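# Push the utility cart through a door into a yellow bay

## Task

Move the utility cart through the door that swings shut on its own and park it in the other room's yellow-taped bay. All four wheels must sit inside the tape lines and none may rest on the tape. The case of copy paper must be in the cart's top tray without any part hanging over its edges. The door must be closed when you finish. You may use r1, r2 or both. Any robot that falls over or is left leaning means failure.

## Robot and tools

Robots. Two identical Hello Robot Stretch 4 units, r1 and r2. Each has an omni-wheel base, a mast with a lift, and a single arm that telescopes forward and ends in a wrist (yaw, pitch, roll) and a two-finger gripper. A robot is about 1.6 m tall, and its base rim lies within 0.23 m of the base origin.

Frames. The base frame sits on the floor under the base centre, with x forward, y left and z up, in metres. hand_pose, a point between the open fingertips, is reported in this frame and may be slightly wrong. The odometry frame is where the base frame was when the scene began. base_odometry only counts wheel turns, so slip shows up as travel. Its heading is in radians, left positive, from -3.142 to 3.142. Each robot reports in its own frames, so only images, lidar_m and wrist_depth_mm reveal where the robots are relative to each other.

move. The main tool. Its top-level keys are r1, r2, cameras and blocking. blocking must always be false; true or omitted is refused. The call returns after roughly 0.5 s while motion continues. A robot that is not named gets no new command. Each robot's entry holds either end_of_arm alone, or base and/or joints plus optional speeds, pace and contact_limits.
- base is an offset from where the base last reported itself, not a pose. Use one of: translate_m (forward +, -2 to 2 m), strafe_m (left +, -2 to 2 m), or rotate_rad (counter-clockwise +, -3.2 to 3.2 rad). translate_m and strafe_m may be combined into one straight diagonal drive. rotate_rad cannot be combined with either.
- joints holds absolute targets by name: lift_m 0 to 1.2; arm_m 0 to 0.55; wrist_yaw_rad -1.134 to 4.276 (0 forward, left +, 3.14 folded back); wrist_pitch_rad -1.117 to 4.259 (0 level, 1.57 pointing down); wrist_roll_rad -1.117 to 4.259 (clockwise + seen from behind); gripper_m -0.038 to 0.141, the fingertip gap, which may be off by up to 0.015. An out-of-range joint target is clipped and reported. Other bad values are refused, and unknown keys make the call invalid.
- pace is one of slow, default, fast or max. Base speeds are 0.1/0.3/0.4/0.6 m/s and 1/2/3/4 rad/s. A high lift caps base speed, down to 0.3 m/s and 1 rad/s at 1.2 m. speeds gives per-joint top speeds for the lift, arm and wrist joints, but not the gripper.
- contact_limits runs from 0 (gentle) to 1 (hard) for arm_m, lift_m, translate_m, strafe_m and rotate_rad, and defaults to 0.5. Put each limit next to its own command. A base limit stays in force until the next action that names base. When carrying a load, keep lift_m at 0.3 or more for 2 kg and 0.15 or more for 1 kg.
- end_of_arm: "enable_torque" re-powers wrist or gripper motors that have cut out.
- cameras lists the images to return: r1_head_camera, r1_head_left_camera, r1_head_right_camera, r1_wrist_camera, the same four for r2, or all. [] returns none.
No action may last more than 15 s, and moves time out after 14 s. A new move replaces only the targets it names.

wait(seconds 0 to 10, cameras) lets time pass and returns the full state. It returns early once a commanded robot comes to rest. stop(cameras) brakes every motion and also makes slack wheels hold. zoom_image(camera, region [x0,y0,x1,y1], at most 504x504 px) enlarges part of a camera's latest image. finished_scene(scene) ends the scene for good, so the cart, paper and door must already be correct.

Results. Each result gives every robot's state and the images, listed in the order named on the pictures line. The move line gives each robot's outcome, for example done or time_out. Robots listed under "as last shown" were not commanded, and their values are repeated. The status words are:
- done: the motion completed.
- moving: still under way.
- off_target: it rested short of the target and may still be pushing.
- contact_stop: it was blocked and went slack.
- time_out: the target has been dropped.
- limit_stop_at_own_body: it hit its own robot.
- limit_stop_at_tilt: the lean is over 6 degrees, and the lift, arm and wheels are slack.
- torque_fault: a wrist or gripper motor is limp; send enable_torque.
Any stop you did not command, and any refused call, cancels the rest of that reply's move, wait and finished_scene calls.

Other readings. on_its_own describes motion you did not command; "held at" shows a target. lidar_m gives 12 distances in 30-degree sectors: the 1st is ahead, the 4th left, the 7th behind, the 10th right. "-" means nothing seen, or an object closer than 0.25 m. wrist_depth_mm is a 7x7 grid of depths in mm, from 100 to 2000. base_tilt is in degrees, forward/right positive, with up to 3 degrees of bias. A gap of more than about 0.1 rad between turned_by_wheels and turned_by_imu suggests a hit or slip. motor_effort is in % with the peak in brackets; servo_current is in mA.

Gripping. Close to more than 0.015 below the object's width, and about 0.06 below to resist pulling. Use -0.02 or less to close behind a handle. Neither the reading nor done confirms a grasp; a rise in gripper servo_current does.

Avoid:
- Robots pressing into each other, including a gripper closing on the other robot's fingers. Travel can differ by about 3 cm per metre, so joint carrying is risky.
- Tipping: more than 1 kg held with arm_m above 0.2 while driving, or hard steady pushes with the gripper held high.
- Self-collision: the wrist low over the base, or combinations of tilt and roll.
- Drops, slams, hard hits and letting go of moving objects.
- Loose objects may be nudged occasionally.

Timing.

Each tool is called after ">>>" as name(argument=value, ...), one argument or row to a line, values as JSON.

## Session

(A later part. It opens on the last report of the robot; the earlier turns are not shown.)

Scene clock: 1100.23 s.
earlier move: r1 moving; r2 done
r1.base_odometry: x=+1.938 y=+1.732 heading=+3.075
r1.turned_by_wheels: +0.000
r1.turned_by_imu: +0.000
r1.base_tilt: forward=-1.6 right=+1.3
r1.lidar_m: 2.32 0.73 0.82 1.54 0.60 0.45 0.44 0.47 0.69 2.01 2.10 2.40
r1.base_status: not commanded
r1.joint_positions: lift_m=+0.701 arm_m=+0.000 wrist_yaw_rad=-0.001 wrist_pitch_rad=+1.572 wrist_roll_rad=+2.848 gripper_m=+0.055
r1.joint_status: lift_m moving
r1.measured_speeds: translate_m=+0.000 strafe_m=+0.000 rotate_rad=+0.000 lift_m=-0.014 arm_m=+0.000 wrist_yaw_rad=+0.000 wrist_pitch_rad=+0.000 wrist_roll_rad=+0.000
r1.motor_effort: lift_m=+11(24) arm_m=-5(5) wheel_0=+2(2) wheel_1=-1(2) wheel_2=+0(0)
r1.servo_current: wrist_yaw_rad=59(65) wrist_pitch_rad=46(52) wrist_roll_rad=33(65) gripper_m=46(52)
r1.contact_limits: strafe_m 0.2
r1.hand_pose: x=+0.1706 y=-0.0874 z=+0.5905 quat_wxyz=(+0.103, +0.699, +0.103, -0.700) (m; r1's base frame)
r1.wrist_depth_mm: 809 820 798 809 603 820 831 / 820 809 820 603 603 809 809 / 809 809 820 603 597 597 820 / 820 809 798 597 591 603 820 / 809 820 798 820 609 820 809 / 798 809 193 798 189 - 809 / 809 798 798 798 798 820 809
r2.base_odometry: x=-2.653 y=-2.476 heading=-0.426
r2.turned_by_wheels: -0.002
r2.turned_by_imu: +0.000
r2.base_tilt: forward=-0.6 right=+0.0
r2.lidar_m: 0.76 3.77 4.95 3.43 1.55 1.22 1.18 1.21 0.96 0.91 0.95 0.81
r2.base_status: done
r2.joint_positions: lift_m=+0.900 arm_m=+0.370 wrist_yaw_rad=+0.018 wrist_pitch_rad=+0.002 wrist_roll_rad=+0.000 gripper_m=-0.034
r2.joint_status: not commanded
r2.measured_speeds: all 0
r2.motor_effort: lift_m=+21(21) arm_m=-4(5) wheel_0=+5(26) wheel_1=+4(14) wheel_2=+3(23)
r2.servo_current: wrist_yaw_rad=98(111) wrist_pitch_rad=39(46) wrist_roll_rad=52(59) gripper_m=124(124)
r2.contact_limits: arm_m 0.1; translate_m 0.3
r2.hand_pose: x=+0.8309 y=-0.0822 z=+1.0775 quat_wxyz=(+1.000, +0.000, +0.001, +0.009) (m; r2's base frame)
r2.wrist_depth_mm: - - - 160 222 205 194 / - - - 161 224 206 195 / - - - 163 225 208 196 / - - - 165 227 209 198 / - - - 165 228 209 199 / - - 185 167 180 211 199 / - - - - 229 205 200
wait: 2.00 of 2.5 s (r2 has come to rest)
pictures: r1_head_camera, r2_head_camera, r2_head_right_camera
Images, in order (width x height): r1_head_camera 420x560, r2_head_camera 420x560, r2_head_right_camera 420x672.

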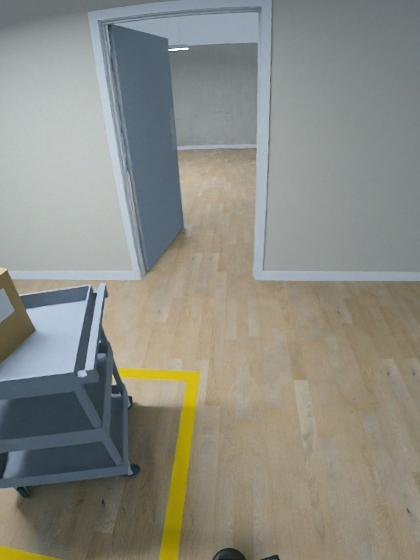

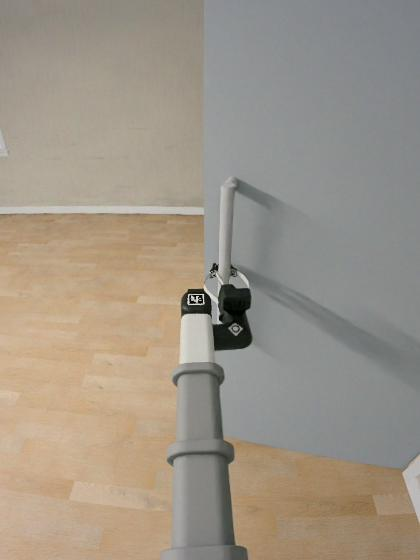

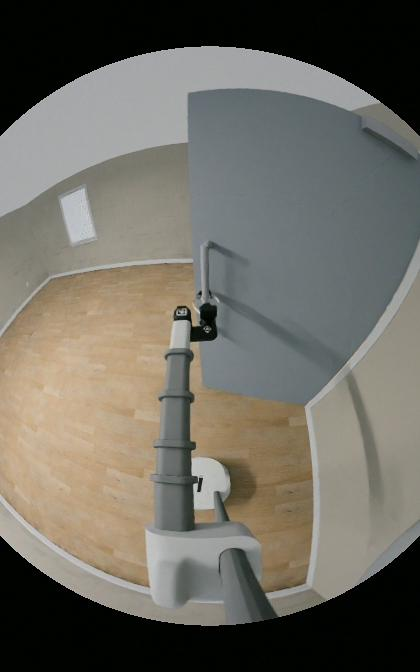

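>>> move(
  blocking=false,
  r2={"base":{"translate_m":0.274,"strafe_m":0.054},"joints":{"wrist_yaw_rad":-0.35},"speeds":{"wrist_yaw_rad":0.12},"pace":"slow","contact_limits":{"translate_m":0.4}},
  cameras=[],
)

>>> wait(
  seconds=3.5,
  cameras=["r2_head_camera","r1_head_camera","r2_head_right_camera","r2_wrist_camera"],
)

Scene clock: 1142.57 s.
earlier move: r1 done
move: r2 moving
r1.base_odometry: x=+1.938 y=+1.732 heading=+3.075
r1.turned_by_wheels: +0.000
r1.turned_by_imu: +0.000
r1.base_tilt: forward=-1.6 right=+1.2
r1.lidar_m: 2.32 0.74 0.83 1.54 0.62 0.44 0.41 0.45 0.66 2.01 2.09 2.39
r1.base_status: not commanded
r1.joint_positions: lift_m=+0.700 arm_m=+0.000 wrist_yaw_rad=-0.001 wrist_pitch_rad=+1.572 wrist_roll_rad=+2.848 gripper_m=+0.055
r1.joint_status: all done
r1.measured_speeds: all 0
r1.motor_effort: lift_m=+13(13) arm_m=-5(5) wheel_0=+1(2) wheel_1=-1(2) wheel_2=+0(0)
r1.servo_current: wrist_yaw_rad=59(59) wrist_pitch_rad=46(46) wrist_roll_rad=46(59) gripper_m=52(52)
r1.contact_limits: strafe_m 0.2
r1.hand_pose: x=+0.1706 y=-0.0874 z=+0.5903 quat_wxyz=(+0.103, +0.699, +0.103, -0.700) (m; r1's base frame)
r1.wrist_depth_mm: 820 820 809 809 603 820 809 / 809 798 809 597 597 820 820 / 809 809 809 591 609 597 820 / 809 798 798 591 603 597 809 / 809 809 820 809 603 809 809 / 798 809 193 798 189 - 820 / 809 809 798 820 809 809 820
r2.base_odometry: x=-2.640 y=-2.479 heading=-0.425
r2.turned_by_wheels: +0.002
r2.turned_by_imu: +0.002
r2.base_tilt: forward=-0.6 right=+0.1
r2.lidar_m: 0.78 3.79 4.97 3.45 1.58 1.22 1.21 1.23 0.95 0.92 0.93 0.81
r2.base_status: translate_m moving; strafe_m moving
r2.joint_positions: lift_m=+0.900 arm_m=+0.370 wrist_yaw_rad=-0.026 wrist_pitch_rad=+0.002 wrist_roll_rad=+0.000 gripper_m=-0.034
r2.joint_status: wrist_yaw_rad moving
r2.measured_speeds: translate_m=+0.049 strafe_m=+0.010 rotate_rad=+0.003 lift_m=+0.000 arm_m=+0.000 wrist_yaw_rad=-0.111 wrist_pitch_rad=+0.000 wrist_roll_rad=+0.000
r2.motor_effort: lift_m=+21(21) arm_m=-4(5) wheel_0=+10(13) wheel_1=+7(9) wheel_2=+0(2)
r2.servo_current: wrist_yaw_rad=182(202) wrist_pitch_rad=39(46) wrist_roll_rad=39(46) gripper_m=124(124)
r2.contact_limits: arm_m 0.1; translate_m 0.4
r2.hand_pose: x=+0.8270 y=-0.0948 z=+1.0775 quat_wxyz=(+1.000, +0.000, +0.001, -0.013) (m; r2's base frame)
r2.wrist_depth_mm: - - - 160 222 206 195 / - - - 162 225 208 197 / - - - 163 226 209 198 / - - - 166 227 211 200 / - - - 164 229 211 200 / - - 184 165 181 212 202 / - - - - 229 209 202
pictures: none
No camera images: "cameras" was empty.

Scene clock: 1146.07 s.
earlier move: r2 moving
r1.base_odometry: x=+1.938 y=+1.732 heading=+3.075
r1.turned_by_wheels: +0.000
r1.turned_by_imu: +0.000
r1.base_tilt: forward=-1.6 right=+1.3
r1.lidar_m: 2.33 0.72 0.83 1.50 0.61 0.44 0.41 0.47 0.66 2.02 2.11 2.42
r1.base_status: not commanded
r1.joint_positions: lift_m=+0.700 arm_m=+0.000 wrist_yaw_rad=-0.001 wrist_pitch_rad=+1.572 wrist_roll_rad=+2.848 gripper_m=+0.055
r1.joint_status: all done
r1.measured_speeds: all 0
r1.motor_effort: lift_m=+13(13) arm_m=-5(5) wheel_0=+1(2) wheel_1=-1(2) wheel_2=+0(0)
r1.servo_current: wrist_yaw_rad=39(72) wrist_pitch_rad=39(52) wrist_roll_rad=46(72) gripper_m=46(52)
r1.contact_limits: strafe_m 0.2
r1.hand_pose: x=+0.1706 y=-0.0874 z=+0.5903 quat_wxyz=(+0.103, +0.699, +0.103, -0.700) (m; r1's base frame)
r1.wrist_depth_mm: 798 831 809 798 609 820 831 / 798 809 820 603 597 809 809 / 798 809 809 597 609 603 831 / 809 809 798 603 597 597 809 / 809 798 809 809 597 809 820 / 809 798 193 798 189 - 809 / 809 809 809 798 809 809 798
r2.base_odometry: x=-2.381 y=-2.541 heading=-0.430
r2.turned_by_wheels: -0.005
r2.turned_by_imu: -0.021
r2.base_tilt: forward=-0.7 right=+0.1
r2.lidar_m: 0.74 3.50 4.93 4.43 1.94 1.51 1.46 1.32 1.01 0.99 0.81 0.76
r2.base_status: translate_m moving; strafe_m moving
r2.joint_positions: lift_m=+0.900 arm_m=+0.370 wrist_yaw_rad=-0.363 wrist_pitch_rad=+0.002 wrist_roll_rad=+0.000 gripper_m=-0.034
r2.joint_status: all done
r2.measured_speeds: all 0
r2.motor_effort: lift_m=+21(21) arm_m=-5(5) wheel_0=-22(23) wheel_1=-5(10) wheel_2=-20(22)
r2.servo_current: wrist_yaw_rad=78(215) wrist_pitch_rad=39(46) wrist_roll_rad=39(59) gripper_m=111(124)
r2.contact_limits: arm_m 0.1; translate_m 0.4
r2.hand_pose: x=+0.7796 y=-0.1841 z=+1.0775 quat_wxyz=(+0.984, +0.000, +0.001, -0.180) (m; r2's base frame)
r2.wrist_depth_mm: - - - 161 231 224 217 / - - - 164 233 225 219 / - - - 162 233 226 220 / - - - 163 234 228 222 / - - - 164 236 228 224 / - - 254 165 177 229 224 / - - 257 - 237 227 225
wait: 3.50 s; no rest
pictures: r1_head_camera, r2_head_camera, r2_head_right_camera, r2_wrist_camera
Images, in order (width x height): r1_head_camera 420x560, r2_head_camera 420x560, r2_head_right_camera 420x672, r2_wrist_camera 616x392.

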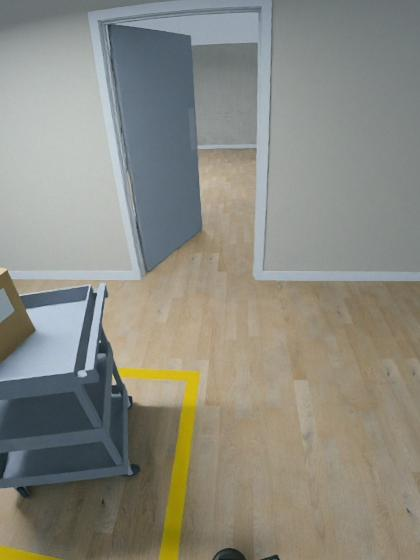

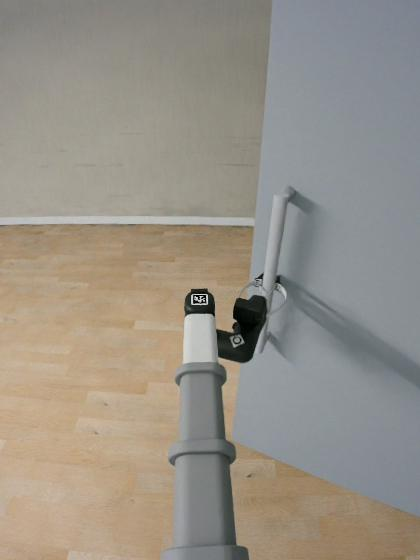

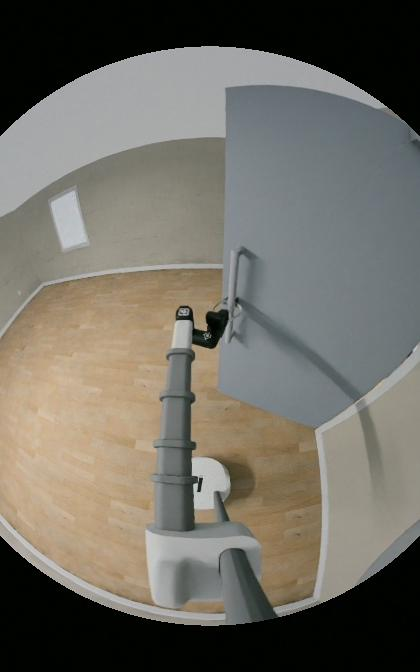

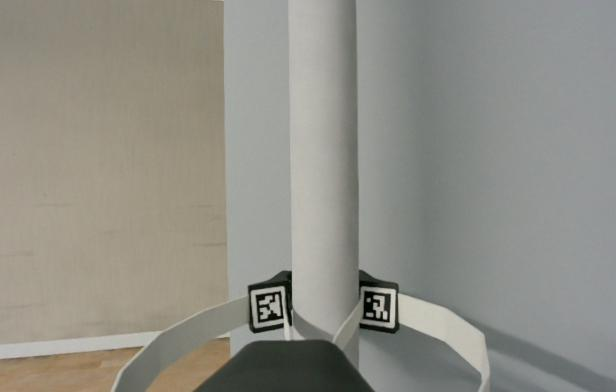

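>>> move(
  blocking=false,
  r2={"base":{"translate_m":0.254,"strafe_m":-0.032},"joints":{"wrist_yaw_rad":-0.64},"speeds":{"wrist_yaw_rad":0.11},"pace":"slow","contact_limits":{"translate_m":0.4}},
  cameras=[],
)

>>> wait(
  seconds=3.5,
  cameras=["r2_head_camera","r1_head_camera","r2_wrist_camera"],
)

Scene clock: 1156.40 s.
earlier move: r2 done
move: r2 moving
r1: as last shown
r1.base_tilt: forward=-1.6 right=+1.2
r1.lidar_m: 2.34 0.73 0.83 1.50 0.63 0.45 0.42 0.47 0.68 2.01 2.09 2.41
r1.servo_current: wrist_yaw_rad=39(65) wrist_pitch_rad=39(46) wrist_roll_rad=46(59) gripper_m=46(46)
r1.contact_limits: strafe_m 0.2
r1.wrist_depth_mm: 809 809 820 809 615 809 820 / 820 809 820 609 609 809 820 / 809 809 788 597 603 603 820 / 809 809 798 603 603 603 809 / 809 798 809 809 597 820 809 / 809 820 193 798 188 - 798 / 798 820 809 809 809 798 809
r2.base_odometry: x=-2.371 y=-2.547 heading=-0.433
r2.turned_by_wheels: -0.003
r2.turned_by_imu: -0.002
r2.base_tilt: forward=-0.6 right=+0.1
r2.lidar_m: 0.74 3.50 4.91 4.49 1.96 1.50 1.47 1.33 1.00 1.00 0.79 0.72
r2.base_status: translate_m moving; strafe_m moving
r2.joint_positions: lift_m=+0.900 arm_m=+0.370 wrist_yaw_rad=-0.402 wrist_pitch_rad=+0.002 wrist_roll_rad=+0.000 gripper_m=-0.034
r2.joint_status: wrist_yaw_rad moving
r2.measured_speeds: translate_m=+0.049 strafe_m=-0.007 rotate_rad=+0.000 lift_m=+0.000 arm_m=+0.000 wrist_yaw_rad=-0.099 wrist_pitch_rad=+0.000 wrist_roll_rad=+0.000
r2.motor_effort: lift_m=+21(21) arm_m=-5(5) wheel_0=-12(20) wheel_1=-2(6) wheel_2=-19(20)
r2.servo_current: wrist_yaw_rad=20(104) wrist_pitch_rad=33(39) wrist_roll_rad=39(52) gripper_m=98(111)
r2.contact_limits: arm_m 0.1; translate_m 0.4
r2.hand_pose: x=+0.7721 y=-0.1934 z=+1.0775 quat_wxyz=(+0.980, +0.000, +0.001, -0.200) (m; r2's base frame)
r2.wrist_depth_mm: - - 248 162 232 225 221 / - - 250 166 233 226 221 / - - 251 164 236 228 223 / - - 252 165 236 229 224 / - - - 166 238 231 225 / - - 184 164 180 232 228 / - - - - 240 230 229
pictures: none
No camera images: "cameras" was empty.

Scene clock: 1159.73 s.
earlier move: r2 done
r1.base_odometry: x=+1.938 y=+1.732 heading=+3.075
r1.turned_by_wheels: +0.000
r1.turned_by_imu: +0.000
r1.base_tilt: forward=-1.6 right=+1.3
r1.lidar_m: 2.34 0.74 0.85 1.52 0.62 0.44 0.43 0.47 0.70 2.01 2.10 2.41
r1.base_status: not commanded
r1.joint_positions: lift_m=+0.700 arm_m=+0.000 wrist_yaw_rad=-0.001 wrist_pitch_rad=+1.572 wrist_roll_rad=+2.848 gripper_m=+0.055
r1.joint_status: not commanded
r1.measured_speeds: all 0
r1.motor_effort: lift_m=+13(13) arm_m=-5(5) wheel_0=+1(2) wheel_1=-1(2) wheel_2=+0(0)
r1.servo_current: wrist_yaw_rad=59(65) wrist_pitch_rad=46(52) wrist_roll_rad=52(72) gripper_m=39(46)
r1.contact_limits: strafe_m 0.2
r1.hand_pose: x=+0.1706 y=-0.0874 z=+0.5903 quat_wxyz=(+0.103, +0.699, +0.103, -0.700) (m; r1's base frame)
r1.wrist_depth_mm: 809 798 820 798 603 820 820 / 809 809 809 597 597 809 809 / 809 798 820 591 603 603 809 / 820 820 798 597 597 603 798 / 820 820 809 809 603 809 820 / 809 798 193 809 189 - 809 / 809 820 809 820 798 798 809
r2.base_odometry: x=-2.164 y=-2.677 heading=-0.433
r2.turned_by_wheels: -0.001
r2.turned_by_imu: -0.046
r2.base_tilt: forward=-0.7 right=+0.1
r2.lidar_m: 3.01 3.17 4.44 4.83 2.38 1.77 1.71 1.37 1.01 0.88 0.71 0.69
r2.base_status: done
r2.joint_positions: lift_m=+0.900 arm_m=+0.370 wrist_yaw_rad=-0.648 wrist_pitch_rad=+0.002 wrist_roll_rad=+0.000 gripper_m=-0.034
r2.joint_status: all done
r2.measured_speeds: all 0
r2.motor_effort: lift_m=+21(21) arm_m=-7(7) wheel_0=-21(22) wheel_1=-4(7) wheel_2=-18(23)
r2.servo_current: wrist_yaw_rad=65(117) wrist_pitch_rad=39(46) wrist_roll_rad=39(59) gripper_m=111(111)
r2.contact_limits: arm_m 0.1; translate_m 0.4
r2.hand_pose: x=+0.7182 y=-0.2438 z=+1.0775 quat_wxyz=(+0.948, +0.000, +0.001, -0.319) (m; r2's base frame)
r2.wrist_depth_mm: - - 243 162 236 234 229 / - - 246 165 236 233 230 / - - 246 165 239 236 232 / - - 248 166 240 236 234 / - - 250 167 241 238 234 / - - 250 165 180 238 236 / - - 251 - 244 239 237
wait: 3.33 of 3.5 s (r2 has come to rest)
pictures: r1_head_camera, r2_head_camera, r2_wrist_camera
Images, in order (width x height): r1_head_camera 420x560, r2_head_camera 420x560, r2_wrist_camera 616x392.

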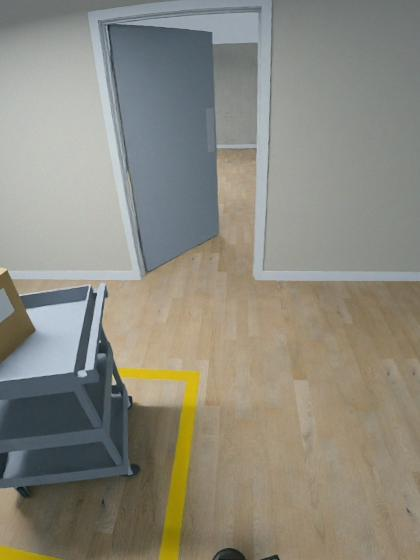

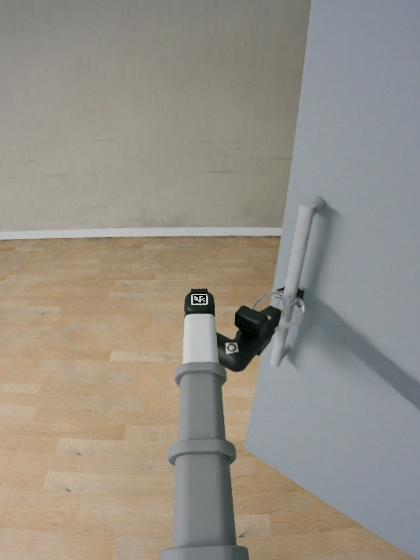

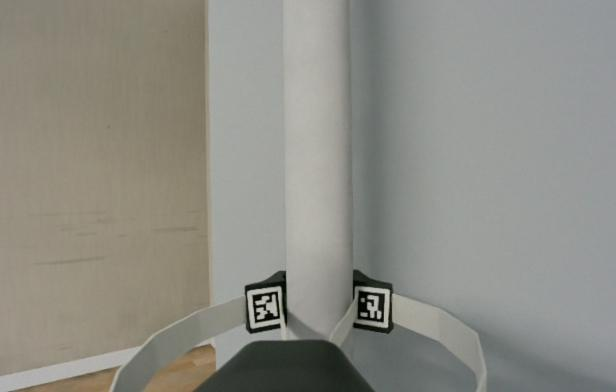

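>>> move(
  blocking=false,
  r2={"base":{"translate_m":0.235,"strafe_m":-0.085},"joints":{"wrist_yaw_rad":-0.88},"speeds":{"wrist_yaw_rad":0.09},"pace":"slow","contact_limits":{"translate_m":0.4}},
  cameras=[],
)

>>> wait(
  seconds=3.5,
  cameras=["r2_head_camera","r1_head_camera","r2_wrist_camera"],
)

Scene clock: 1166.17 s.
move: r2 moving
r1: as last shown
r1.lidar_m: 2.31 0.75 0.84 1.53 0.61 0.46 0.43 0.49 0.68 2.02 2.09 2.42
r1.motor_effort: lift_m=+13(13) arm_m=-5(5) wheel_0=+2(2) wheel_1=-2(2) wheel_2=+0(0)
r1.servo_current: wrist_yaw_rad=46(65) wrist_pitch_rad=33(46) wrist_roll_rad=52(59) gripper_m=33(46)
r1.contact_limits: strafe_m 0.2
r1.wrist_depth_mm: 820 809 820 809 609 809 820 / 809 820 798 603 597 820 820 / 809 820 809 603 603 597 809 / 820 820 809 603 597 603 809 / 798 798 798 798 591 809 820 / 809 809 193 809 189 - 820 / 809 798 809 809 798 809 820
r2.base_odometry: x=-2.155 y=-2.686 heading=-0.436
r2.turned_by_wheels: -0.002
r2.turned_by_imu: -0.002
r2.base_tilt: forward=-0.7 right=+0.1
r2.lidar_m: 3.01 3.17 4.40 4.84 2.37 1.82 1.73 1.35 1.01 0.88 0.70 0.65
r2.base_status: translate_m moving; strafe_m moving
r2.joint_positions: lift_m=+0.900 arm_m=+0.370 wrist_yaw_rad=-0.680 wrist_pitch_rad=+0.002 wrist_roll_rad=+0.000 gripper_m=-0.034
r2.joint_status: wrist_yaw_rad moving
r2.measured_speeds: translate_m=+0.049 strafe_m=-0.018 rotate_rad=-0.002 lift_m=+0.000 arm_m=+0.000 wrist_yaw_rad=-0.083 wrist_pitch_rad=+0.000 wrist_roll_rad=+0.000
r2.motor_effort: lift_m=+21(21) arm_m=-7(7) wheel_0=-9(22) wheel_1=-1(5) wheel_2=-18(20)
r2.servo_current: wrist_yaw_rad=33(91) wrist_pitch_rad=46(46) wrist_roll_rad=39(59) gripper_m=111(111)
r2.contact_limits: arm_m 0.1; translate_m 0.4
r2.hand_pose: x=+0.7103 y=-0.2493 z=+1.0775 quat_wxyz=(+0.943, +0.000, +0.001, -0.334) (m; r2's base frame)
r2.wrist_depth_mm: - - 243 162 237 235 233 / - - 244 163 237 236 232 / - - 244 164 239 237 234 / - - 247 164 240 239 236 / - - 249 166 242 240 236 / - - 185 166 179 240 239 / - - 251 - 245 240 239
pictures: none
No camera images: "cameras" was empty.

Scene clock: 1169.40 s.
earlier move: r2 done
r1.base_odometry: x=+1.938 y=+1.732 heading=+3.075
r1.turned_by_wheels: +0.000
r1.turned_by_imu: +0.000
r1.base_tilt: forward=-1.6 right=+1.3
r1.lidar_m: 2.33 0.75 0.85 1.52 0.61 0.43 0.44 0.46 0.68 2.00 2.12 2.41
r1.base_status: not commanded
r1.joint_positions: lift_m=+0.700 arm_m=+0.000 wrist_yaw_rad=-0.001 wrist_pitch_rad=+1.572 wrist_roll_rad=+2.848 gripper_m=+0.055
r1.joint_status: not commanded
r1.measured_speeds: all 0
r1.motor_effort: lift_m=+13(13) arm_m=-5(5) wheel_0=+1(2) wheel_1=-2(2) wheel_2=+0(0)
r1.servo_current: wrist_yaw_rad=46(78) wrist_pitch_rad=39(59) wrist_roll_rad=46(65) gripper_m=46(52)
r1.contact_limits: strafe_m 0.2
r1.hand_pose: x=+0.1706 y=-0.0874 z=+0.5903 quat_wxyz=(+0.103, +0.699, +0.103, -0.700) (m; r1's base frame)
r1.wrist_depth_mm: 809 820 809 809 597 820 820 / 809 809 809 597 603 809 831 / 809 809 809 603 597 603 809 / 809 820 798 597 603 603 831 / 809 809 798 798 603 820 809 / 798 798 193 798 189 - 788 / 798 798 809 809 809 820 809
r2.base_odometry: x=-1.988 y=-2.853 heading=-0.436
r2.turned_by_wheels: -0.001
r2.turned_by_imu: -0.058
r2.base_tilt: forward=-0.6 right=+0.1
r2.lidar_m: 2.76 2.87 3.83 4.94 2.90 2.07 1.97 1.30 0.90 0.71 0.63 0.62
r2.base_status: done
r2.joint_positions: lift_m=+0.900 arm_m=+0.370 wrist_yaw_rad=-0.885 wrist_pitch_rad=+0.002 wrist_roll_rad=+0.000 gripper_m=-0.034
r2.joint_status: all done
r2.measured_speeds: all 0
r2.motor_effort: lift_m=+21(21) arm_m=-6(7) wheel_0=-17(22) wheel_1=-3(5) wheel_2=-17(24)
r2.servo_current: wrist_yaw_rad=52(91) wrist_pitch_rad=39(46) wrist_roll_rad=39(59) gripper_m=98(117)
r2.contact_limits: arm_m 0.1; translate_m 0.4
r2.hand_pose: x=+0.6560 y=-0.2786 z=+1.0775 quat_wxyz=(+0.904, +0.000, +0.001, -0.428) (m; r2's base frame)
r2.wrist_depth_mm: - - 241 162 239 237 236 / 1983 - 242 163 240 239 236 / 1983 - 244 164 241 239 238 / - - 245 165 244 241 240 / - - 247 166 244 242 241 / - - 182 166 179 243 242 / - 124 - - 247 244 244
wait: 3.23 of 3.5 s (r2 has come to rest)
pictures: r1_head_camera, r2_head_camera, r2_wrist_camera
Images, in order (width x height): r1_head_camera 420x560, r2_head_camera 420x560, r2_wrist_camera 616x392.

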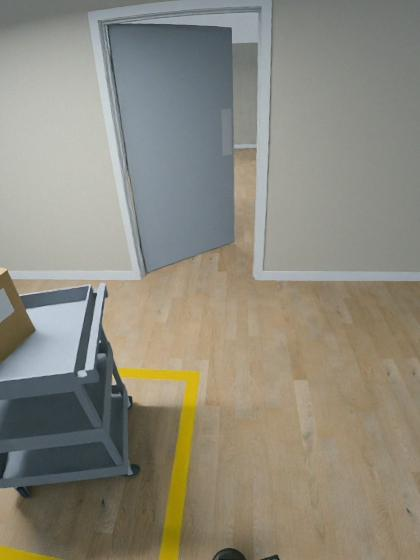

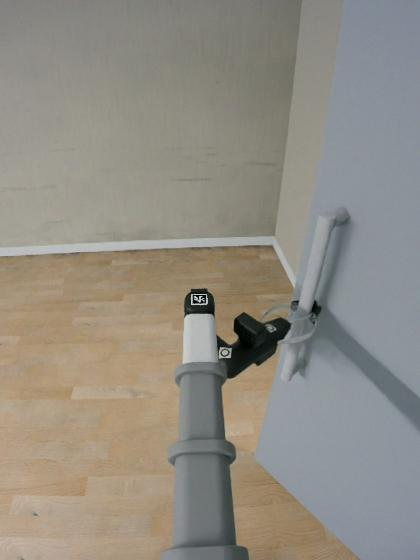

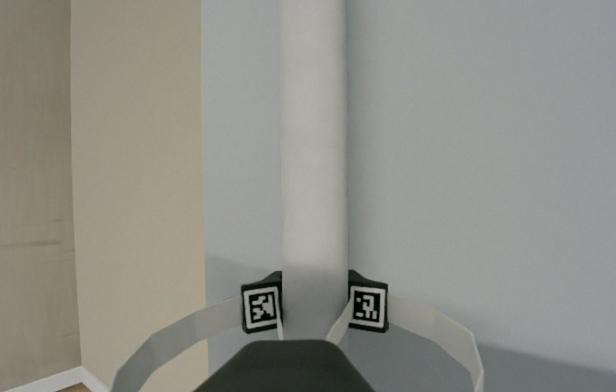

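>>> move(
  blocking=false,
  r2={"base":{"translate_m":0.195,"strafe_m":-0.155},"joints":{"wrist_yaw_rad":-1.1},"speeds":{"wrist_yaw_rad":0.08},"pace":"slow","contact_limits":{"translate_m":0.4}},
  cameras=[],
)

>>> wait(
  seconds=3.5,
  cameras=["r2_head_camera","r1_head_camera","r2_wrist_camera","r2_head_right_camera"],
)

Scene clock: 1183.03 s.
move: r2 moving
r1: as last shown
r1.base_tilt: forward=-1.5 right=+1.3
r1.lidar_m: 2.35 0.75 0.85 1.52 0.61 0.45 0.43 0.46 0.70 2.00 2.11 2.39
r1.motor_effort: lift_m=+13(13) arm_m=-5(5) wheel_0=+1(2) wheel_1=-1(2) wheel_2=+0(0)
r1.servo_current: wrist_yaw_rad=46(65) wrist_pitch_rad=39(46) wrist_roll_rad=52(65) gripper_m=46(52)
r1.contact_limits: strafe_m 0.2
r1.wrist_depth_mm: 809 809 809 809 603 809 809 / 820 809 809 597 597 820 809 / 798 809 820 597 597 597 820 / 798 809 798 597 603 609 809 / 809 809 798 820 603 809 809 / 809 798 193 798 188 - 798 / 809 798 798 820 809 798 809
r2.base_odometry: x=-1.982 y=-2.865 heading=-0.439
r2.turned_by_wheels: -0.003
r2.turned_by_imu: -0.002
r2.base_tilt: forward=-0.7 right=+0.1
r2.lidar_m: 2.75 2.86 3.82 4.92 2.93 2.06 1.97 1.29 0.91 0.70 0.62 0.63
r2.base_status: translate_m moving; strafe_m moving
r2.joint_positions: lift_m=+0.900 arm_m=+0.370 wrist_yaw_rad=-0.912 wrist_pitch_rad=+0.002 wrist_roll_rad=+0.000 gripper_m=-0.034
r2.joint_status: wrist_yaw_rad moving
r2.measured_speeds: translate_m=+0.041 strafe_m=-0.033 rotate_rad=+0.003 lift_m=+0.000 arm_m=+0.000 wrist_yaw_rad=-0.080 wrist_pitch_rad=+0.000 wrist_roll_rad=+0.000
r2.motor_effort: lift_m=+21(21) arm_m=-6(7) wheel_0=-7(16) wheel_1=-12(12) wheel_2=-18(18)
r2.servo_current: wrist_yaw_rad=65(72) wrist_pitch_rad=52(52) wrist_roll_rad=52(52) gripper_m=98(111)
r2.contact_limits: arm_m 0.1; translate_m 0.4
r2.hand_pose: x=+0.6486 y=-0.2815 z=+1.0775 quat_wxyz=(+0.898, +0.000, +0.001, -0.440) (m; r2's base frame)
r2.wrist_depth_mm: - - 241 161 238 238 237 / 1863 - 242 161 239 239 238 / 1921 - 243 165 241 241 239 / 1921 - 244 164 244 242 241 / 1921 - 247 167 244 244 242 / 1921 - 182 167 179 245 244 / - - 250 - 247 245 245
pictures: none
No camera images: "cameras" was empty.

Scene clock: 1186.33 s.
earlier move: r2 done
r1.base_odometry: x=+1.938 y=+1.732 heading=+3.075
r1.turned_by_wheels: +0.000
r1.turned_by_imu: +0.000
r1.base_tilt: forward=-1.6 right=+1.3
r1.lidar_m: 2.32 0.73 0.81 1.53 0.61 0.45 0.41 0.47 0.68 2.02 2.11 2.41
r1.base_status: not commanded
r1.joint_positions: lift_m=+0.700 arm_m=+0.000 wrist_yaw_rad=-0.001 wrist_pitch_rad=+1.572 wrist_roll_rad=+2.848 gripper_m=+0.055
r1.joint_status: not commanded
r1.measured_speeds: all 0
r1.motor_effort: lift_m=+13(13) arm_m=-5(5) wheel_0=+1(2) wheel_1=-1(2) wheel_2=+0(0)
r1.servo_current: wrist_yaw_rad=52(65) wrist_pitch_rad=39(52) wrist_roll_rad=72(72) gripper_m=39(52)
r1.contact_limits: strafe_m 0.2
r1.hand_pose: x=+0.1706 y=-0.0874 z=+0.5903 quat_wxyz=(+0.103, +0.699, +0.103, -0.700) (m; r1's base frame)
r1.wrist_depth_mm: 809 820 831 820 609 809 809 / 820 809 820 597 597 820 820 / 820 809 798 603 603 597 809 / 809 820 809 597 603 591 798 / 809 809 809 809 597 809 820 / 798 820 193 809 189 - 820 / 788 809 820 798 820 809 809
r2.base_odometry: x=-1.877 y=-3.077 heading=-0.440
r2.turned_by_wheels: +0.000
r2.turned_by_imu: -0.038
r2.base_tilt: forward=-0.6 right=+0.1
r2.lidar_m: 2.21 2.65 3.44 5.11 3.35 2.30 2.17 1.11 0.73 0.54 0.54 0.55
r2.base_status: done
r2.joint_positions: lift_m=+0.900 arm_m=+0.370 wrist_yaw_rad=-1.100 wrist_pitch_rad=+0.002 wrist_roll_rad=+0.000 gripper_m=-0.034
r2.joint_status: all done
r2.measured_speeds: all 0
r2.motor_effort: lift_m=+21(21) arm_m=-7(7) wheel_0=-19(22) wheel_1=-9(13) wheel_2=-11(21)
r2.servo_current: wrist_yaw_rad=52(117) wrist_pitch_rad=39(52) wrist_roll_rad=46(59) gripper_m=104(111)
r2.contact_limits: arm_m 0.1; translate_m 0.4
r2.hand_pose: x=+0.5940 y=-0.2967 z=+1.0775 quat_wxyz=(+0.853, +0.000, +0.001, -0.523) (m; r2's base frame)
r2.wrist_depth_mm: - - 243 161 238 236 234 / - - 243 163 239 236 234 / - - 245 166 241 238 235 / - - 246 164 242 239 238 / - - 248 165 243 239 239 / - - 182 167 180 241 239 / - 136 251 - 246 242 241
wait: 3.30 of 3.5 s (r2 has come to rest)
pictures: r1_head_camera, r2_head_camera, r2_head_right_camera, r2_wrist_camera
Images, in order (width x height): r1_head_camera 420x560, r2_head_camera 420x560, r2_head_right_camera 420x672, r2_wrist_camera 616x392.

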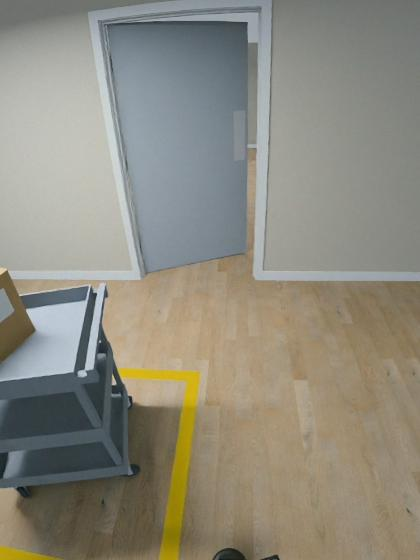

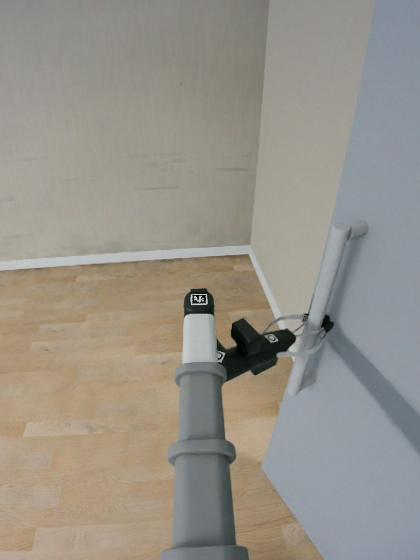

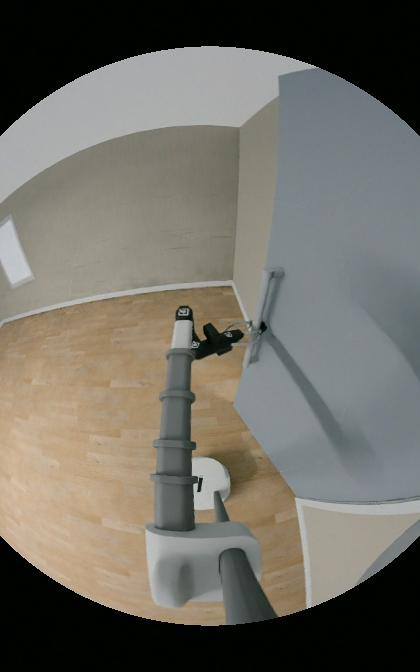

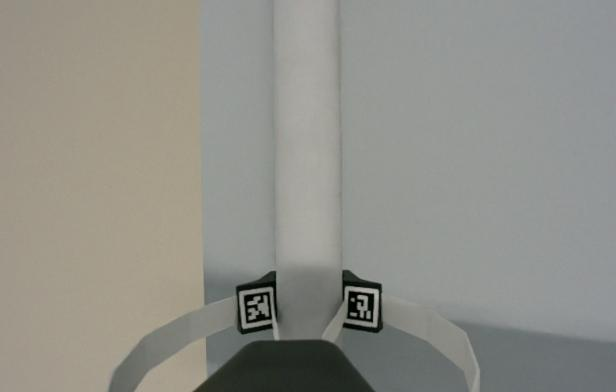

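>>> move(
  blocking=false,
  r2={"base":{"translate_m":0.06,"strafe_m":-0.13},"joints":{"wrist_yaw_rad":-1.13},"pace":"slow","contact_limits":{"translate_m":0.4}},
  cameras=[],
)

>>> wait(
  seconds=3,
  cameras=["r2_head_camera","r1_head_camera","r2_wrist_camera"],
)

Scene clock: 1219.03 s.
move: r2 moving
r1: as last shown
r1.lidar_m: 2.34 0.73 0.84 1.49 0.61 0.46 0.43 0.46 0.69 2.01 2.11 2.40
r1.servo_current: wrist_yaw_rad=39(52) wrist_pitch_rad=52(52) wrist_roll_rad=39(59) gripper_m=46(46)
r1.contact_limits: strafe_m 0.2
r1.wrist_depth_mm: 809 809 809 820 603 820 809 / 798 809 809 603 603 820 809 / 809 820 809 597 603 603 820 / 809 820 798 597 609 603 820 / 809 809 820 820 603 820 798 / 820 809 193 809 189 - 798 / 809 798 798 809 820 809 809
r2.base_odometry: x=-1.877 y=-3.089 heading=-0.442
r2.turned_by_wheels: -0.002
r2.turned_by_imu: -0.002
r2.base_tilt: forward=-0.7 right=+0.2
r2.lidar_m: 2.16 2.62 3.44 5.11 3.35 2.31 2.16 1.09 0.74 0.54 0.52 0.58
r2.base_status: translate_m moving; strafe_m moving
r2.joint_positions: lift_m=+0.900 arm_m=+0.370 wrist_yaw_rad=-1.114 wrist_pitch_rad=+0.002 wrist_roll_rad=+0.000 gripper_m=-0.034
r2.joint_status: wrist_yaw_rad moving
r2.measured_speeds: translate_m=+0.020 strafe_m=-0.044 rotate_rad=+0.001 lift_m=+0.000 arm_m=+0.000 wrist_yaw_rad=+0.000 wrist_pitch_rad=+0.000 wrist_roll_rad=+0.000
r2.motor_effort: lift_m=+21(21) arm_m=-6(7) wheel_0=-7(16) wheel_1=-11(12) wheel_2=-13(13)
r2.servo_current: wrist_yaw_rad=65(104) wrist_pitch_rad=39(46) wrist_roll_rad=52(52) gripper_m=111(111)
r2.contact_limits: arm_m 0.1; translate_m 0.4
r2.hand_pose: x=+0.5899 y=-0.2974 z=+1.0775 quat_wxyz=(+0.849, +0.000, +0.001, -0.528) (m; r2's base frame)
r2.wrist_depth_mm: - - 242 162 239 235 235 / - - 244 163 238 236 235 / - - 245 164 239 238 236 / - - 246 165 242 239 237 / - - 249 167 244 240 238 / - - 184 166 180 243 240 / - - 251 - 246 242 241
pictures: none
No camera images: "cameras" was empty.

Scene clock: 1221.23 s.
earlier move: r2 done
r1.base_odometry: x=+1.938 y=+1.732 heading=+3.075
r1.turned_by_wheels: +0.000
r1.turned_by_imu: +0.000
r1.base_tilt: forward=-1.6 right=+1.2
r1.lidar_m: 2.34 0.75 0.83 1.53 0.59 0.44 0.41 0.45 0.66 2.01 2.11 2.40
r1.base_status: not commanded
r1.joint_positions: lift_m=+0.700 arm_m=+0.000 wrist_yaw_rad=-0.001 wrist_pitch_rad=+1.572 wrist_roll_rad=+2.848 gripper_m=+0.055
r1.joint_status: not commanded
r1.measured_speeds: all 0
r1.motor_effort: lift_m=+13(13) arm_m=-5(5) wheel_0=+1(2) wheel_1=-1(2) wheel_2=+0(0)
r1.servo_current: wrist_yaw_rad=52(72) wrist_pitch_rad=39(52) wrist_roll_rad=59(72) gripper_m=39(52)
r1.contact_limits: strafe_m 0.2
r1.hand_pose: x=+0.1706 y=-0.0874 z=+0.5903 quat_wxyz=(+0.103, +0.699, +0.103, -0.700) (m; r1's base frame)
r1.wrist_depth_mm: 809 809 809 809 603 820 820 / 809 798 820 603 603 820 820 / 798 820 820 597 603 597 809 / 809 809 820 591 603 597 820 / 798 809 809 809 597 820 820 / 809 798 193 809 189 - 809 / 809 809 798 798 798 809 809
r2.base_odometry: x=-1.879 y=-3.220 heading=-0.442
r2.turned_by_wheels: +0.000
r2.turned_by_imu: -0.002
r2.base_tilt: forward=-0.6 right=+0.1
r2.lidar_m: 1.76 2.60 3.37 5.24 3.43 2.36 2.22 0.87 0.57 0.46 0.47 0.54
r2.base_status: done
r2.joint_positions: lift_m=+0.900 arm_m=+0.370 wrist_yaw_rad=-1.114 wrist_pitch_rad=+0.002 wrist_roll_rad=+0.000 gripper_m=-0.034
r2.joint_status: all done
r2.measured_speeds: all 0
r2.motor_effort: lift_m=+21(21) arm_m=-7(7) wheel_0=-13(16) wheel_1=-10(12) wheel_2=-12(14)
r2.servo_current: wrist_yaw_rad=98(104) wrist_pitch_rad=39(52) wrist_roll_rad=46(59) gripper_m=98(111)
r2.contact_limits: arm_m 0.1; translate_m 0.4
r2.hand_pose: x=+0.5899 y=-0.2974 z=+1.0775 quat_wxyz=(+0.849, +0.000, +0.001, -0.528) (m; r2's base frame)
r2.wrist_depth_mm: - - 250 161 230 221 214 / - - 252 162 232 223 215 / - - 253 164 233 224 216 / - - 254 166 234 225 217 / - - 255 166 236 225 220 / - - 183 167 179 227 220 / - - - - 236 224 220
wait: 2.20 of 3 s (r2 has come to rest)
pictures: r1_head_camera, r2_head_camera, r2_wrist_camera
Images, in order (width x height): r1_head_camera 420x560, r2_head_camera 420x560, r2_wrist_camera 616x392.

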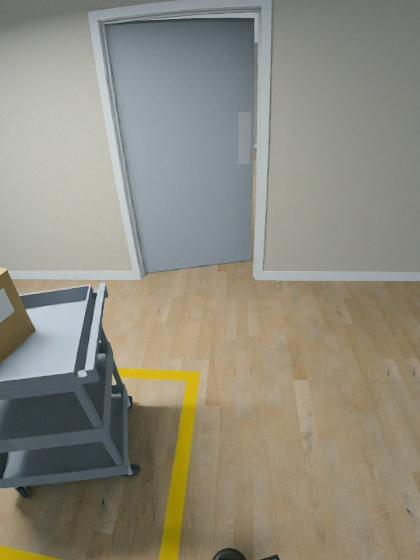

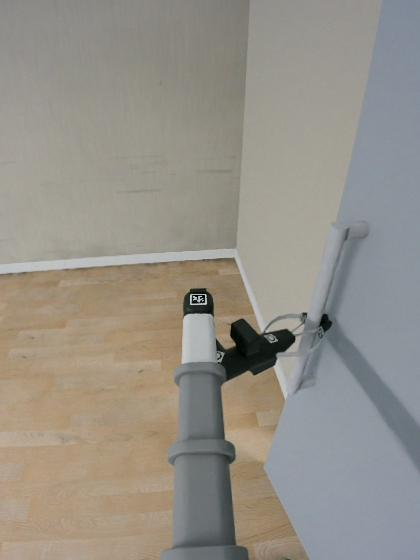

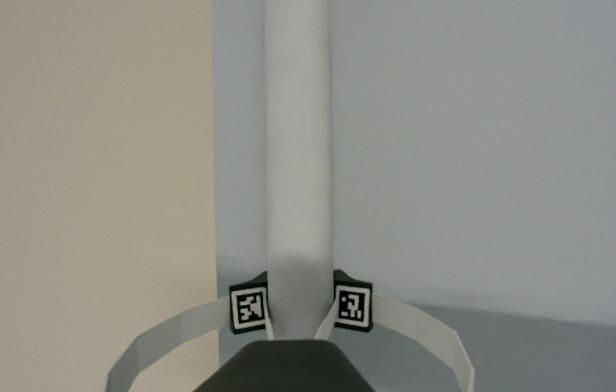

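>>> move(
  blocking=false,
  r2={"base":{"translate_m":0.02,"strafe_m":-0.07},"pace":"slow","contact_limits":{"translate_m":0.4}},
  cameras=[],
)

>>> wait(
  seconds=2,
  cameras=[],
)

>>> move(
  blocking=false,
  r2={"joints":{"gripper_m":0.1}},
  cameras=["r1_head_camera"],
)

>>> wait(
  seconds=1.5,
  cameras=["r2_head_camera","r1_head_camera","r2_wrist_camera"],
)

Scene clock: 1228.07 s.
move: r2 moving
r1: as last shown
r1.base_tilt: forward=-1.6 right=+1.3
r1.lidar_m: 2.33 0.75 0.84 1.52 0.62 0.44 0.41 0.47 0.71 2.01 2.10 2.41
r1.motor_effort: lift_m=+13(13) arm_m=-5(5) wheel_0=+2(2) wheel_1=-2(2) wheel_2=+0(0)
r1.servo_current: wrist_yaw_rad=59(65) wrist_pitch_rad=46(52) wrist_roll_rad=46(72) gripper_m=39(52)
r1.contact_limits: strafe_m 0.2
r1.wrist_depth_mm: 809 798 798 820 597 820 809 / 809 809 809 603 603 809 820 / 809 809 798 597 603 603 798 / 809 820 820 597 597 603 820 / 809 809 809 809 597 820 809 / 798 809 193 809 189 - 820 / 798 809 809 809 809 820 798
r2.base_odometry: x=-1.881 y=-3.233 heading=-0.445
r2.turned_by_wheels: -0.002
r2.turned_by_imu: -0.002
r2.base_tilt: forward=-0.6 right=+0.1
r2.lidar_m: 1.73 2.61 3.35 5.25 3.47 2.37 2.20 0.88 0.56 0.46 0.44 0.52
r2.base_status: translate_m moving; strafe_m moving
r2.joint_positions: lift_m=+0.900 arm_m=+0.370 wrist_yaw_rad=-1.114 wrist_pitch_rad=+0.002 wrist_roll_rad=+0.000 gripper_m=-0.034
r2.joint_status: not commanded
r2.measured_speeds: translate_m=+0.014 strafe_m=-0.047 rotate_rad=+0.000 lift_m=+0.000 arm_m=+0.000 wrist_yaw_rad=+0.000 wrist_pitch_rad=+0.000 wrist_roll_rad=+0.000
r2.motor_effort: lift_m=+21(21) arm_m=-7(7) wheel_0=-8(18) wheel_1=-11(12) wheel_2=-9(12)
r2.servo_current: wrist_yaw_rad=98(104) wrist_pitch_rad=46(46) wrist_roll_rad=20(59) gripper_m=104(111)
r2.contact_limits: arm_m 0.1; translate_m 0.4
r2.hand_pose: x=+0.5899 y=-0.2974 z=+1.0775 quat_wxyz=(+0.849, +0.000, +0.001, -0.528) (m; r2's base frame)
r2.wrist_depth_mm: - - 251 161 230 220 212 / - - 252 162 231 220 214 / - - 253 163 232 224 216 / - - 255 167 234 224 216 / - - 255 165 235 224 217 / - - 184 166 181 225 217 / - - 259 - 236 223 219
pictures: none
No camera images: "cameras" was empty.

Scene clock: 1229.53 s.
earlier move: r2 done
r1.base_odometry: x=+1.938 y=+1.732 heading=+3.075
r1.turned_by_wheels: +0.000
r1.turned_by_imu: +0.000
r1.base_tilt: forward=-1.6 right=+1.3
r1.lidar_m: 2.34 0.73 0.83 1.54 0.62 0.45 0.41 0.47 0.69 2.00 2.10 2.39
r1.base_status: not commanded
r1.joint_positions: lift_m=+0.700 arm_m=+0.000 wrist_yaw_rad=-0.001 wrist_pitch_rad=+1.572 wrist_roll_rad=+2.848 gripper_m=+0.055
r1.joint_status: not commanded
r1.measured_speeds: all 0
r1.motor_effort: lift_m=+13(13) arm_m=-5(5) wheel_0=+1(2) wheel_1=-1(2) wheel_2=+0(0)
r1.servo_current: wrist_yaw_rad=33(72) wrist_pitch_rad=46(52) wrist_roll_rad=52(72) gripper_m=46(52)
r1.contact_limits: strafe_m 0.2
r1.hand_pose: x=+0.1706 y=-0.0874 z=+0.5903 quat_wxyz=(+0.103, +0.699, +0.103, -0.700) (m; r1's base frame)
r1.wrist_depth_mm: 809 820 820 809 609 809 831 / 809 809 820 603 609 809 809 / 809 809 809 603 603 603 831 / 809 798 809 603 597 603 820 / 809 809 820 798 597 809 820 / 809 809 193 809 189 - 809 / 809 798 809 809 820 809 809
r2.base_odometry: x=-1.890 y=-3.292 heading=-0.444
r2.turned_by_wheels: +0.000
r2.turned_by_imu: +0.000
r2.base_tilt: forward=-0.6 right=+0.2
r2.lidar_m: 1.53 2.54 3.28 5.31 3.44 2.39 2.19 0.78 0.50 0.44 0.42 0.53
r2.base_status: done
r2.joint_positions: lift_m=+0.900 arm_m=+0.370 wrist_yaw_rad=-1.119 wrist_pitch_rad=+0.002 wrist_roll_rad=+0.000 gripper_m=-0.034
r2.joint_status: not commanded
r2.measured_speeds: translate_m=+0.000 strafe_m=+0.000 rotate_rad=+0.000 lift_m=+0.000 arm_m=+0.000 wrist_yaw_rad=+0.001 wrist_pitch_rad=+0.000 wrist_roll_rad=+0.000
r2.motor_effort: lift_m=+21(21) arm_m=-7(7) wheel_0=-10(18) wheel_1=-8(13) wheel_2=-5(12)
r2.servo_current: wrist_yaw_rad=78(104) wrist_pitch_rad=39(46) wrist_roll_rad=46(59) gripper_m=104(111)
r2.contact_limits: arm_m 0.1; translate_m 0.4
r2.hand_pose: x=+0.5884 y=-0.2976 z=+1.0775 quat_wxyz=(+0.848, +0.000, +0.001, -0.531) (m; r2's base frame)
r2.wrist_depth_mm: - - 257 163 225 213 204 / - - 258 163 228 214 - / - - 260 164 228 215 206 / - - 262 165 230 216 207 / - - 262 166 231 217 208 / - - 183 167 180 218 210 / - - 462 - 232 216 211
wait: 1.47 of 2 s (r2 has come to rest)
pictures: none
No camera images: "cameras" was empty.

Scene clock: 1230.03 s.
move: r2 moving
r1: as last shown
r1.lidar_m: 2.33 0.74 0.85 1.53 0.61 0.47 0.43 0.48 0.70 1.99 2.10 2.41
r1.servo_current: wrist_yaw_rad=52(59) wrist_pitch_rad=39(52) wrist_roll_rad=52(59) gripper_m=39(46)
r1.contact_limits: strafe_m 0.2
r1.wrist_depth_mm: 809 798 820 820 603 809 809 / 809 820 820 603 603 820 809 / 809 798 809 597 597 609 809 / 798 809 798 603 597 603 809 / 809 809 798 809 603 809 809 / 798 798 193 809 189 - 820 / 798 820 798 820 809 798 820
r2.base_odometry: x=-1.890 y=-3.292 heading=-0.444
r2.turned_by_wheels: +0.000
r2.turned_by_imu: +0.000
r2.base_tilt: forward=-0.6 right=+0.1
r2.lidar_m: 1.52 2.57 3.35 5.32 3.50 2.40 2.21 0.80 0.51 0.42 0.43 0.53
r2.base_status: not commanded
r2.joint_positions: lift_m=+0.900 arm_m=+0.370 wrist_yaw_rad=-1.119 wrist_pitch_rad=+0.002 wrist_roll_rad=+0.000 gripper_m=-0.009
r2.joint_status: gripper_m moving
r2.measured_speeds: all 0
r2.motor_effort: lift_m=+21(21) arm_m=-7(7) wheel_0=-11(11) wheel_1=-9(9) wheel_2=-5(5)
r2.servo_current: wrist_yaw_rad=59(78) wrist_pitch_rad=39(46) wrist_roll_rad=52(52) gripper_m=78(117)
r2.contact_limits: arm_m 0.1; translate_m 0.4
r2.hand_pose: x=+0.5884 y=-0.2976 z=+1.0775 quat_wxyz=(+0.848, +0.000, +0.001, -0.531) (m; r2's base frame)
r2.wrist_depth_mm: - - 260 166 229 215 206 / - - 262 167 230 218 208 / - - 452 168 233 220 209 / - - 455 169 234 220 211 / - - 459 169 235 220 212 / - - 187 175 229 222 212 / - - 462 - 236 220 213
pictures: r1_head_camera
Images, in order (width x height): r1_head_camera 420x560.

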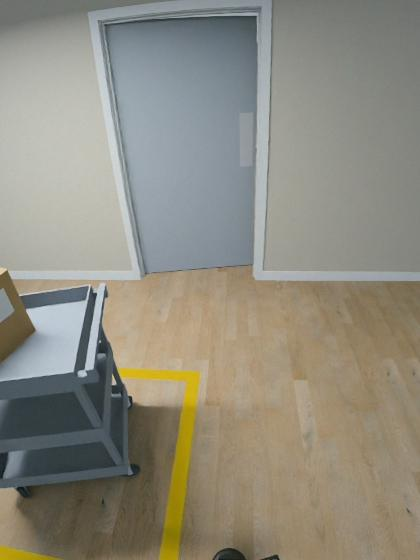

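Scene clock: 1231.53 s.
earlier move: r2 moving
r1.base_odometry: x=+1.938 y=+1.732 heading=+3.075
r1.turned_by_wheels: +0.000
r1.turned_by_imu: +0.000
r1.base_tilt: forward=-1.6 right=+1.3
r1.lidar_m: 2.33 0.74 0.82 1.54 0.61 0.45 0.42 0.47 0.69 2.02 2.08 2.41
r1.base_status: not commanded
r1.joint_positions: lift_m=+0.700 arm_m=+0.000 wrist_yaw_rad=-0.001 wrist_pitch_rad=+1.572 wrist_roll_rad=+2.848 gripper_m=+0.055
r1.joint_status: not commanded
r1.measured_speeds: all 0
r1.motor_effort: lift_m=+13(13) arm_m=-5(5) wheel_0=+1(2) wheel_1=-1(2) wheel_2=+0(0)
r1.servo_current: wrist_yaw_rad=52(65) wrist_pitch_rad=39(52) wrist_roll_rad=59(65) gripper_m=46(52)
r1.contact_limits: strafe_m 0.2
r1.hand_pose: x=+0.1706 y=-0.0874 z=+0.5903 quat_wxyz=(+0.103, +0.699, +0.103, -0.700) (m; r1's base frame)
r1.wrist_depth_mm: 809 809 820 809 603 809 820 / 809 809 809 597 603 809 820 / 809 820 809 597 603 597 798 / 798 798 809 603 603 597 820 / 820 809 809 809 597 809 809 / 809 809 193 809 189 - 809 / 798 788 820 809 809 809 798
r2.base_odometry: x=-1.890 y=-3.292 heading=-0.443
r2.turned_by_wheels: +0.001
r2.turned_by_imu: +0.002
r2.base_tilt: forward=-0.7 right=+0.1
r2.lidar_m: 1.53 2.57 3.32 5.30 3.46 2.41 2.24 0.79 0.51 0.46 0.47 0.60
r2.base_status: not commanded
r2.joint_positions: lift_m=+0.900 arm_m=+0.370 wrist_yaw_rad=-1.127 wrist_pitch_rad=+0.002 wrist_roll_rad=+0.000 gripper_m=+0.100
r2.joint_status: gripper_m moving
r2.measured_speeds: all 0
r2.motor_effort: lift_m=+21(21) arm_m=-7(7) wheel_0=-3(11) wheel_1=-4(9) wheel_2=-3(5)
r2.servo_current: wrist_yaw_rad=46(78) wrist_pitch_rad=39(46) wrist_roll_rad=46(59) gripper_m=65(117)
r2.contact_limits: arm_m 0.1; translate_m 0.4
r2.hand_pose: x=+0.5859 y=-0.2980 z=+1.0775 quat_wxyz=(+0.845, +0.000, +0.001, -0.534) (m; r2's base frame)
r2.wrist_depth_mm: - - 445 257 307 287 268 / - - 452 259 310 287 272 / - - 452 265 312 290 276 / - - 455 329 314 291 276 / - - 449 347 317 291 278 / - - 196 257 196 291 277 / - - 469 - 314 293 277
wait: 1.50 s; no rest
pictures: r1_head_camera, r2_head_camera, r2_wrist_camera
Images, in order (width x height): r1_head_camera 420x560, r2_head_camera 420x560, r2_wrist_camera 616x392.

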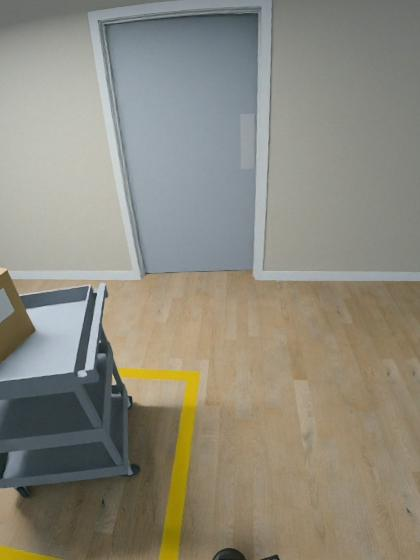

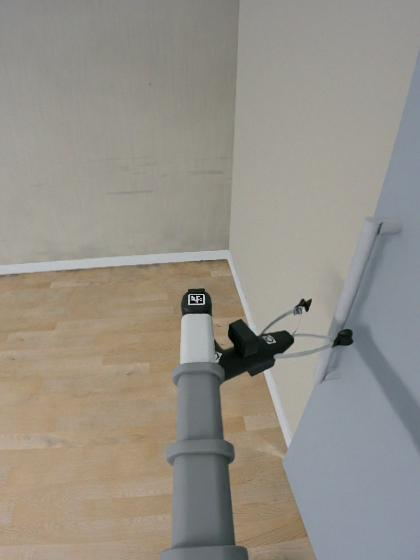

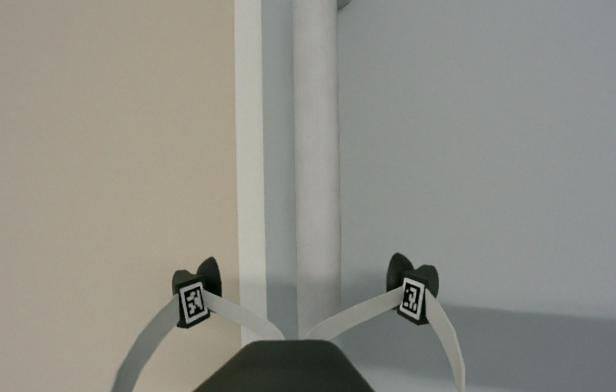

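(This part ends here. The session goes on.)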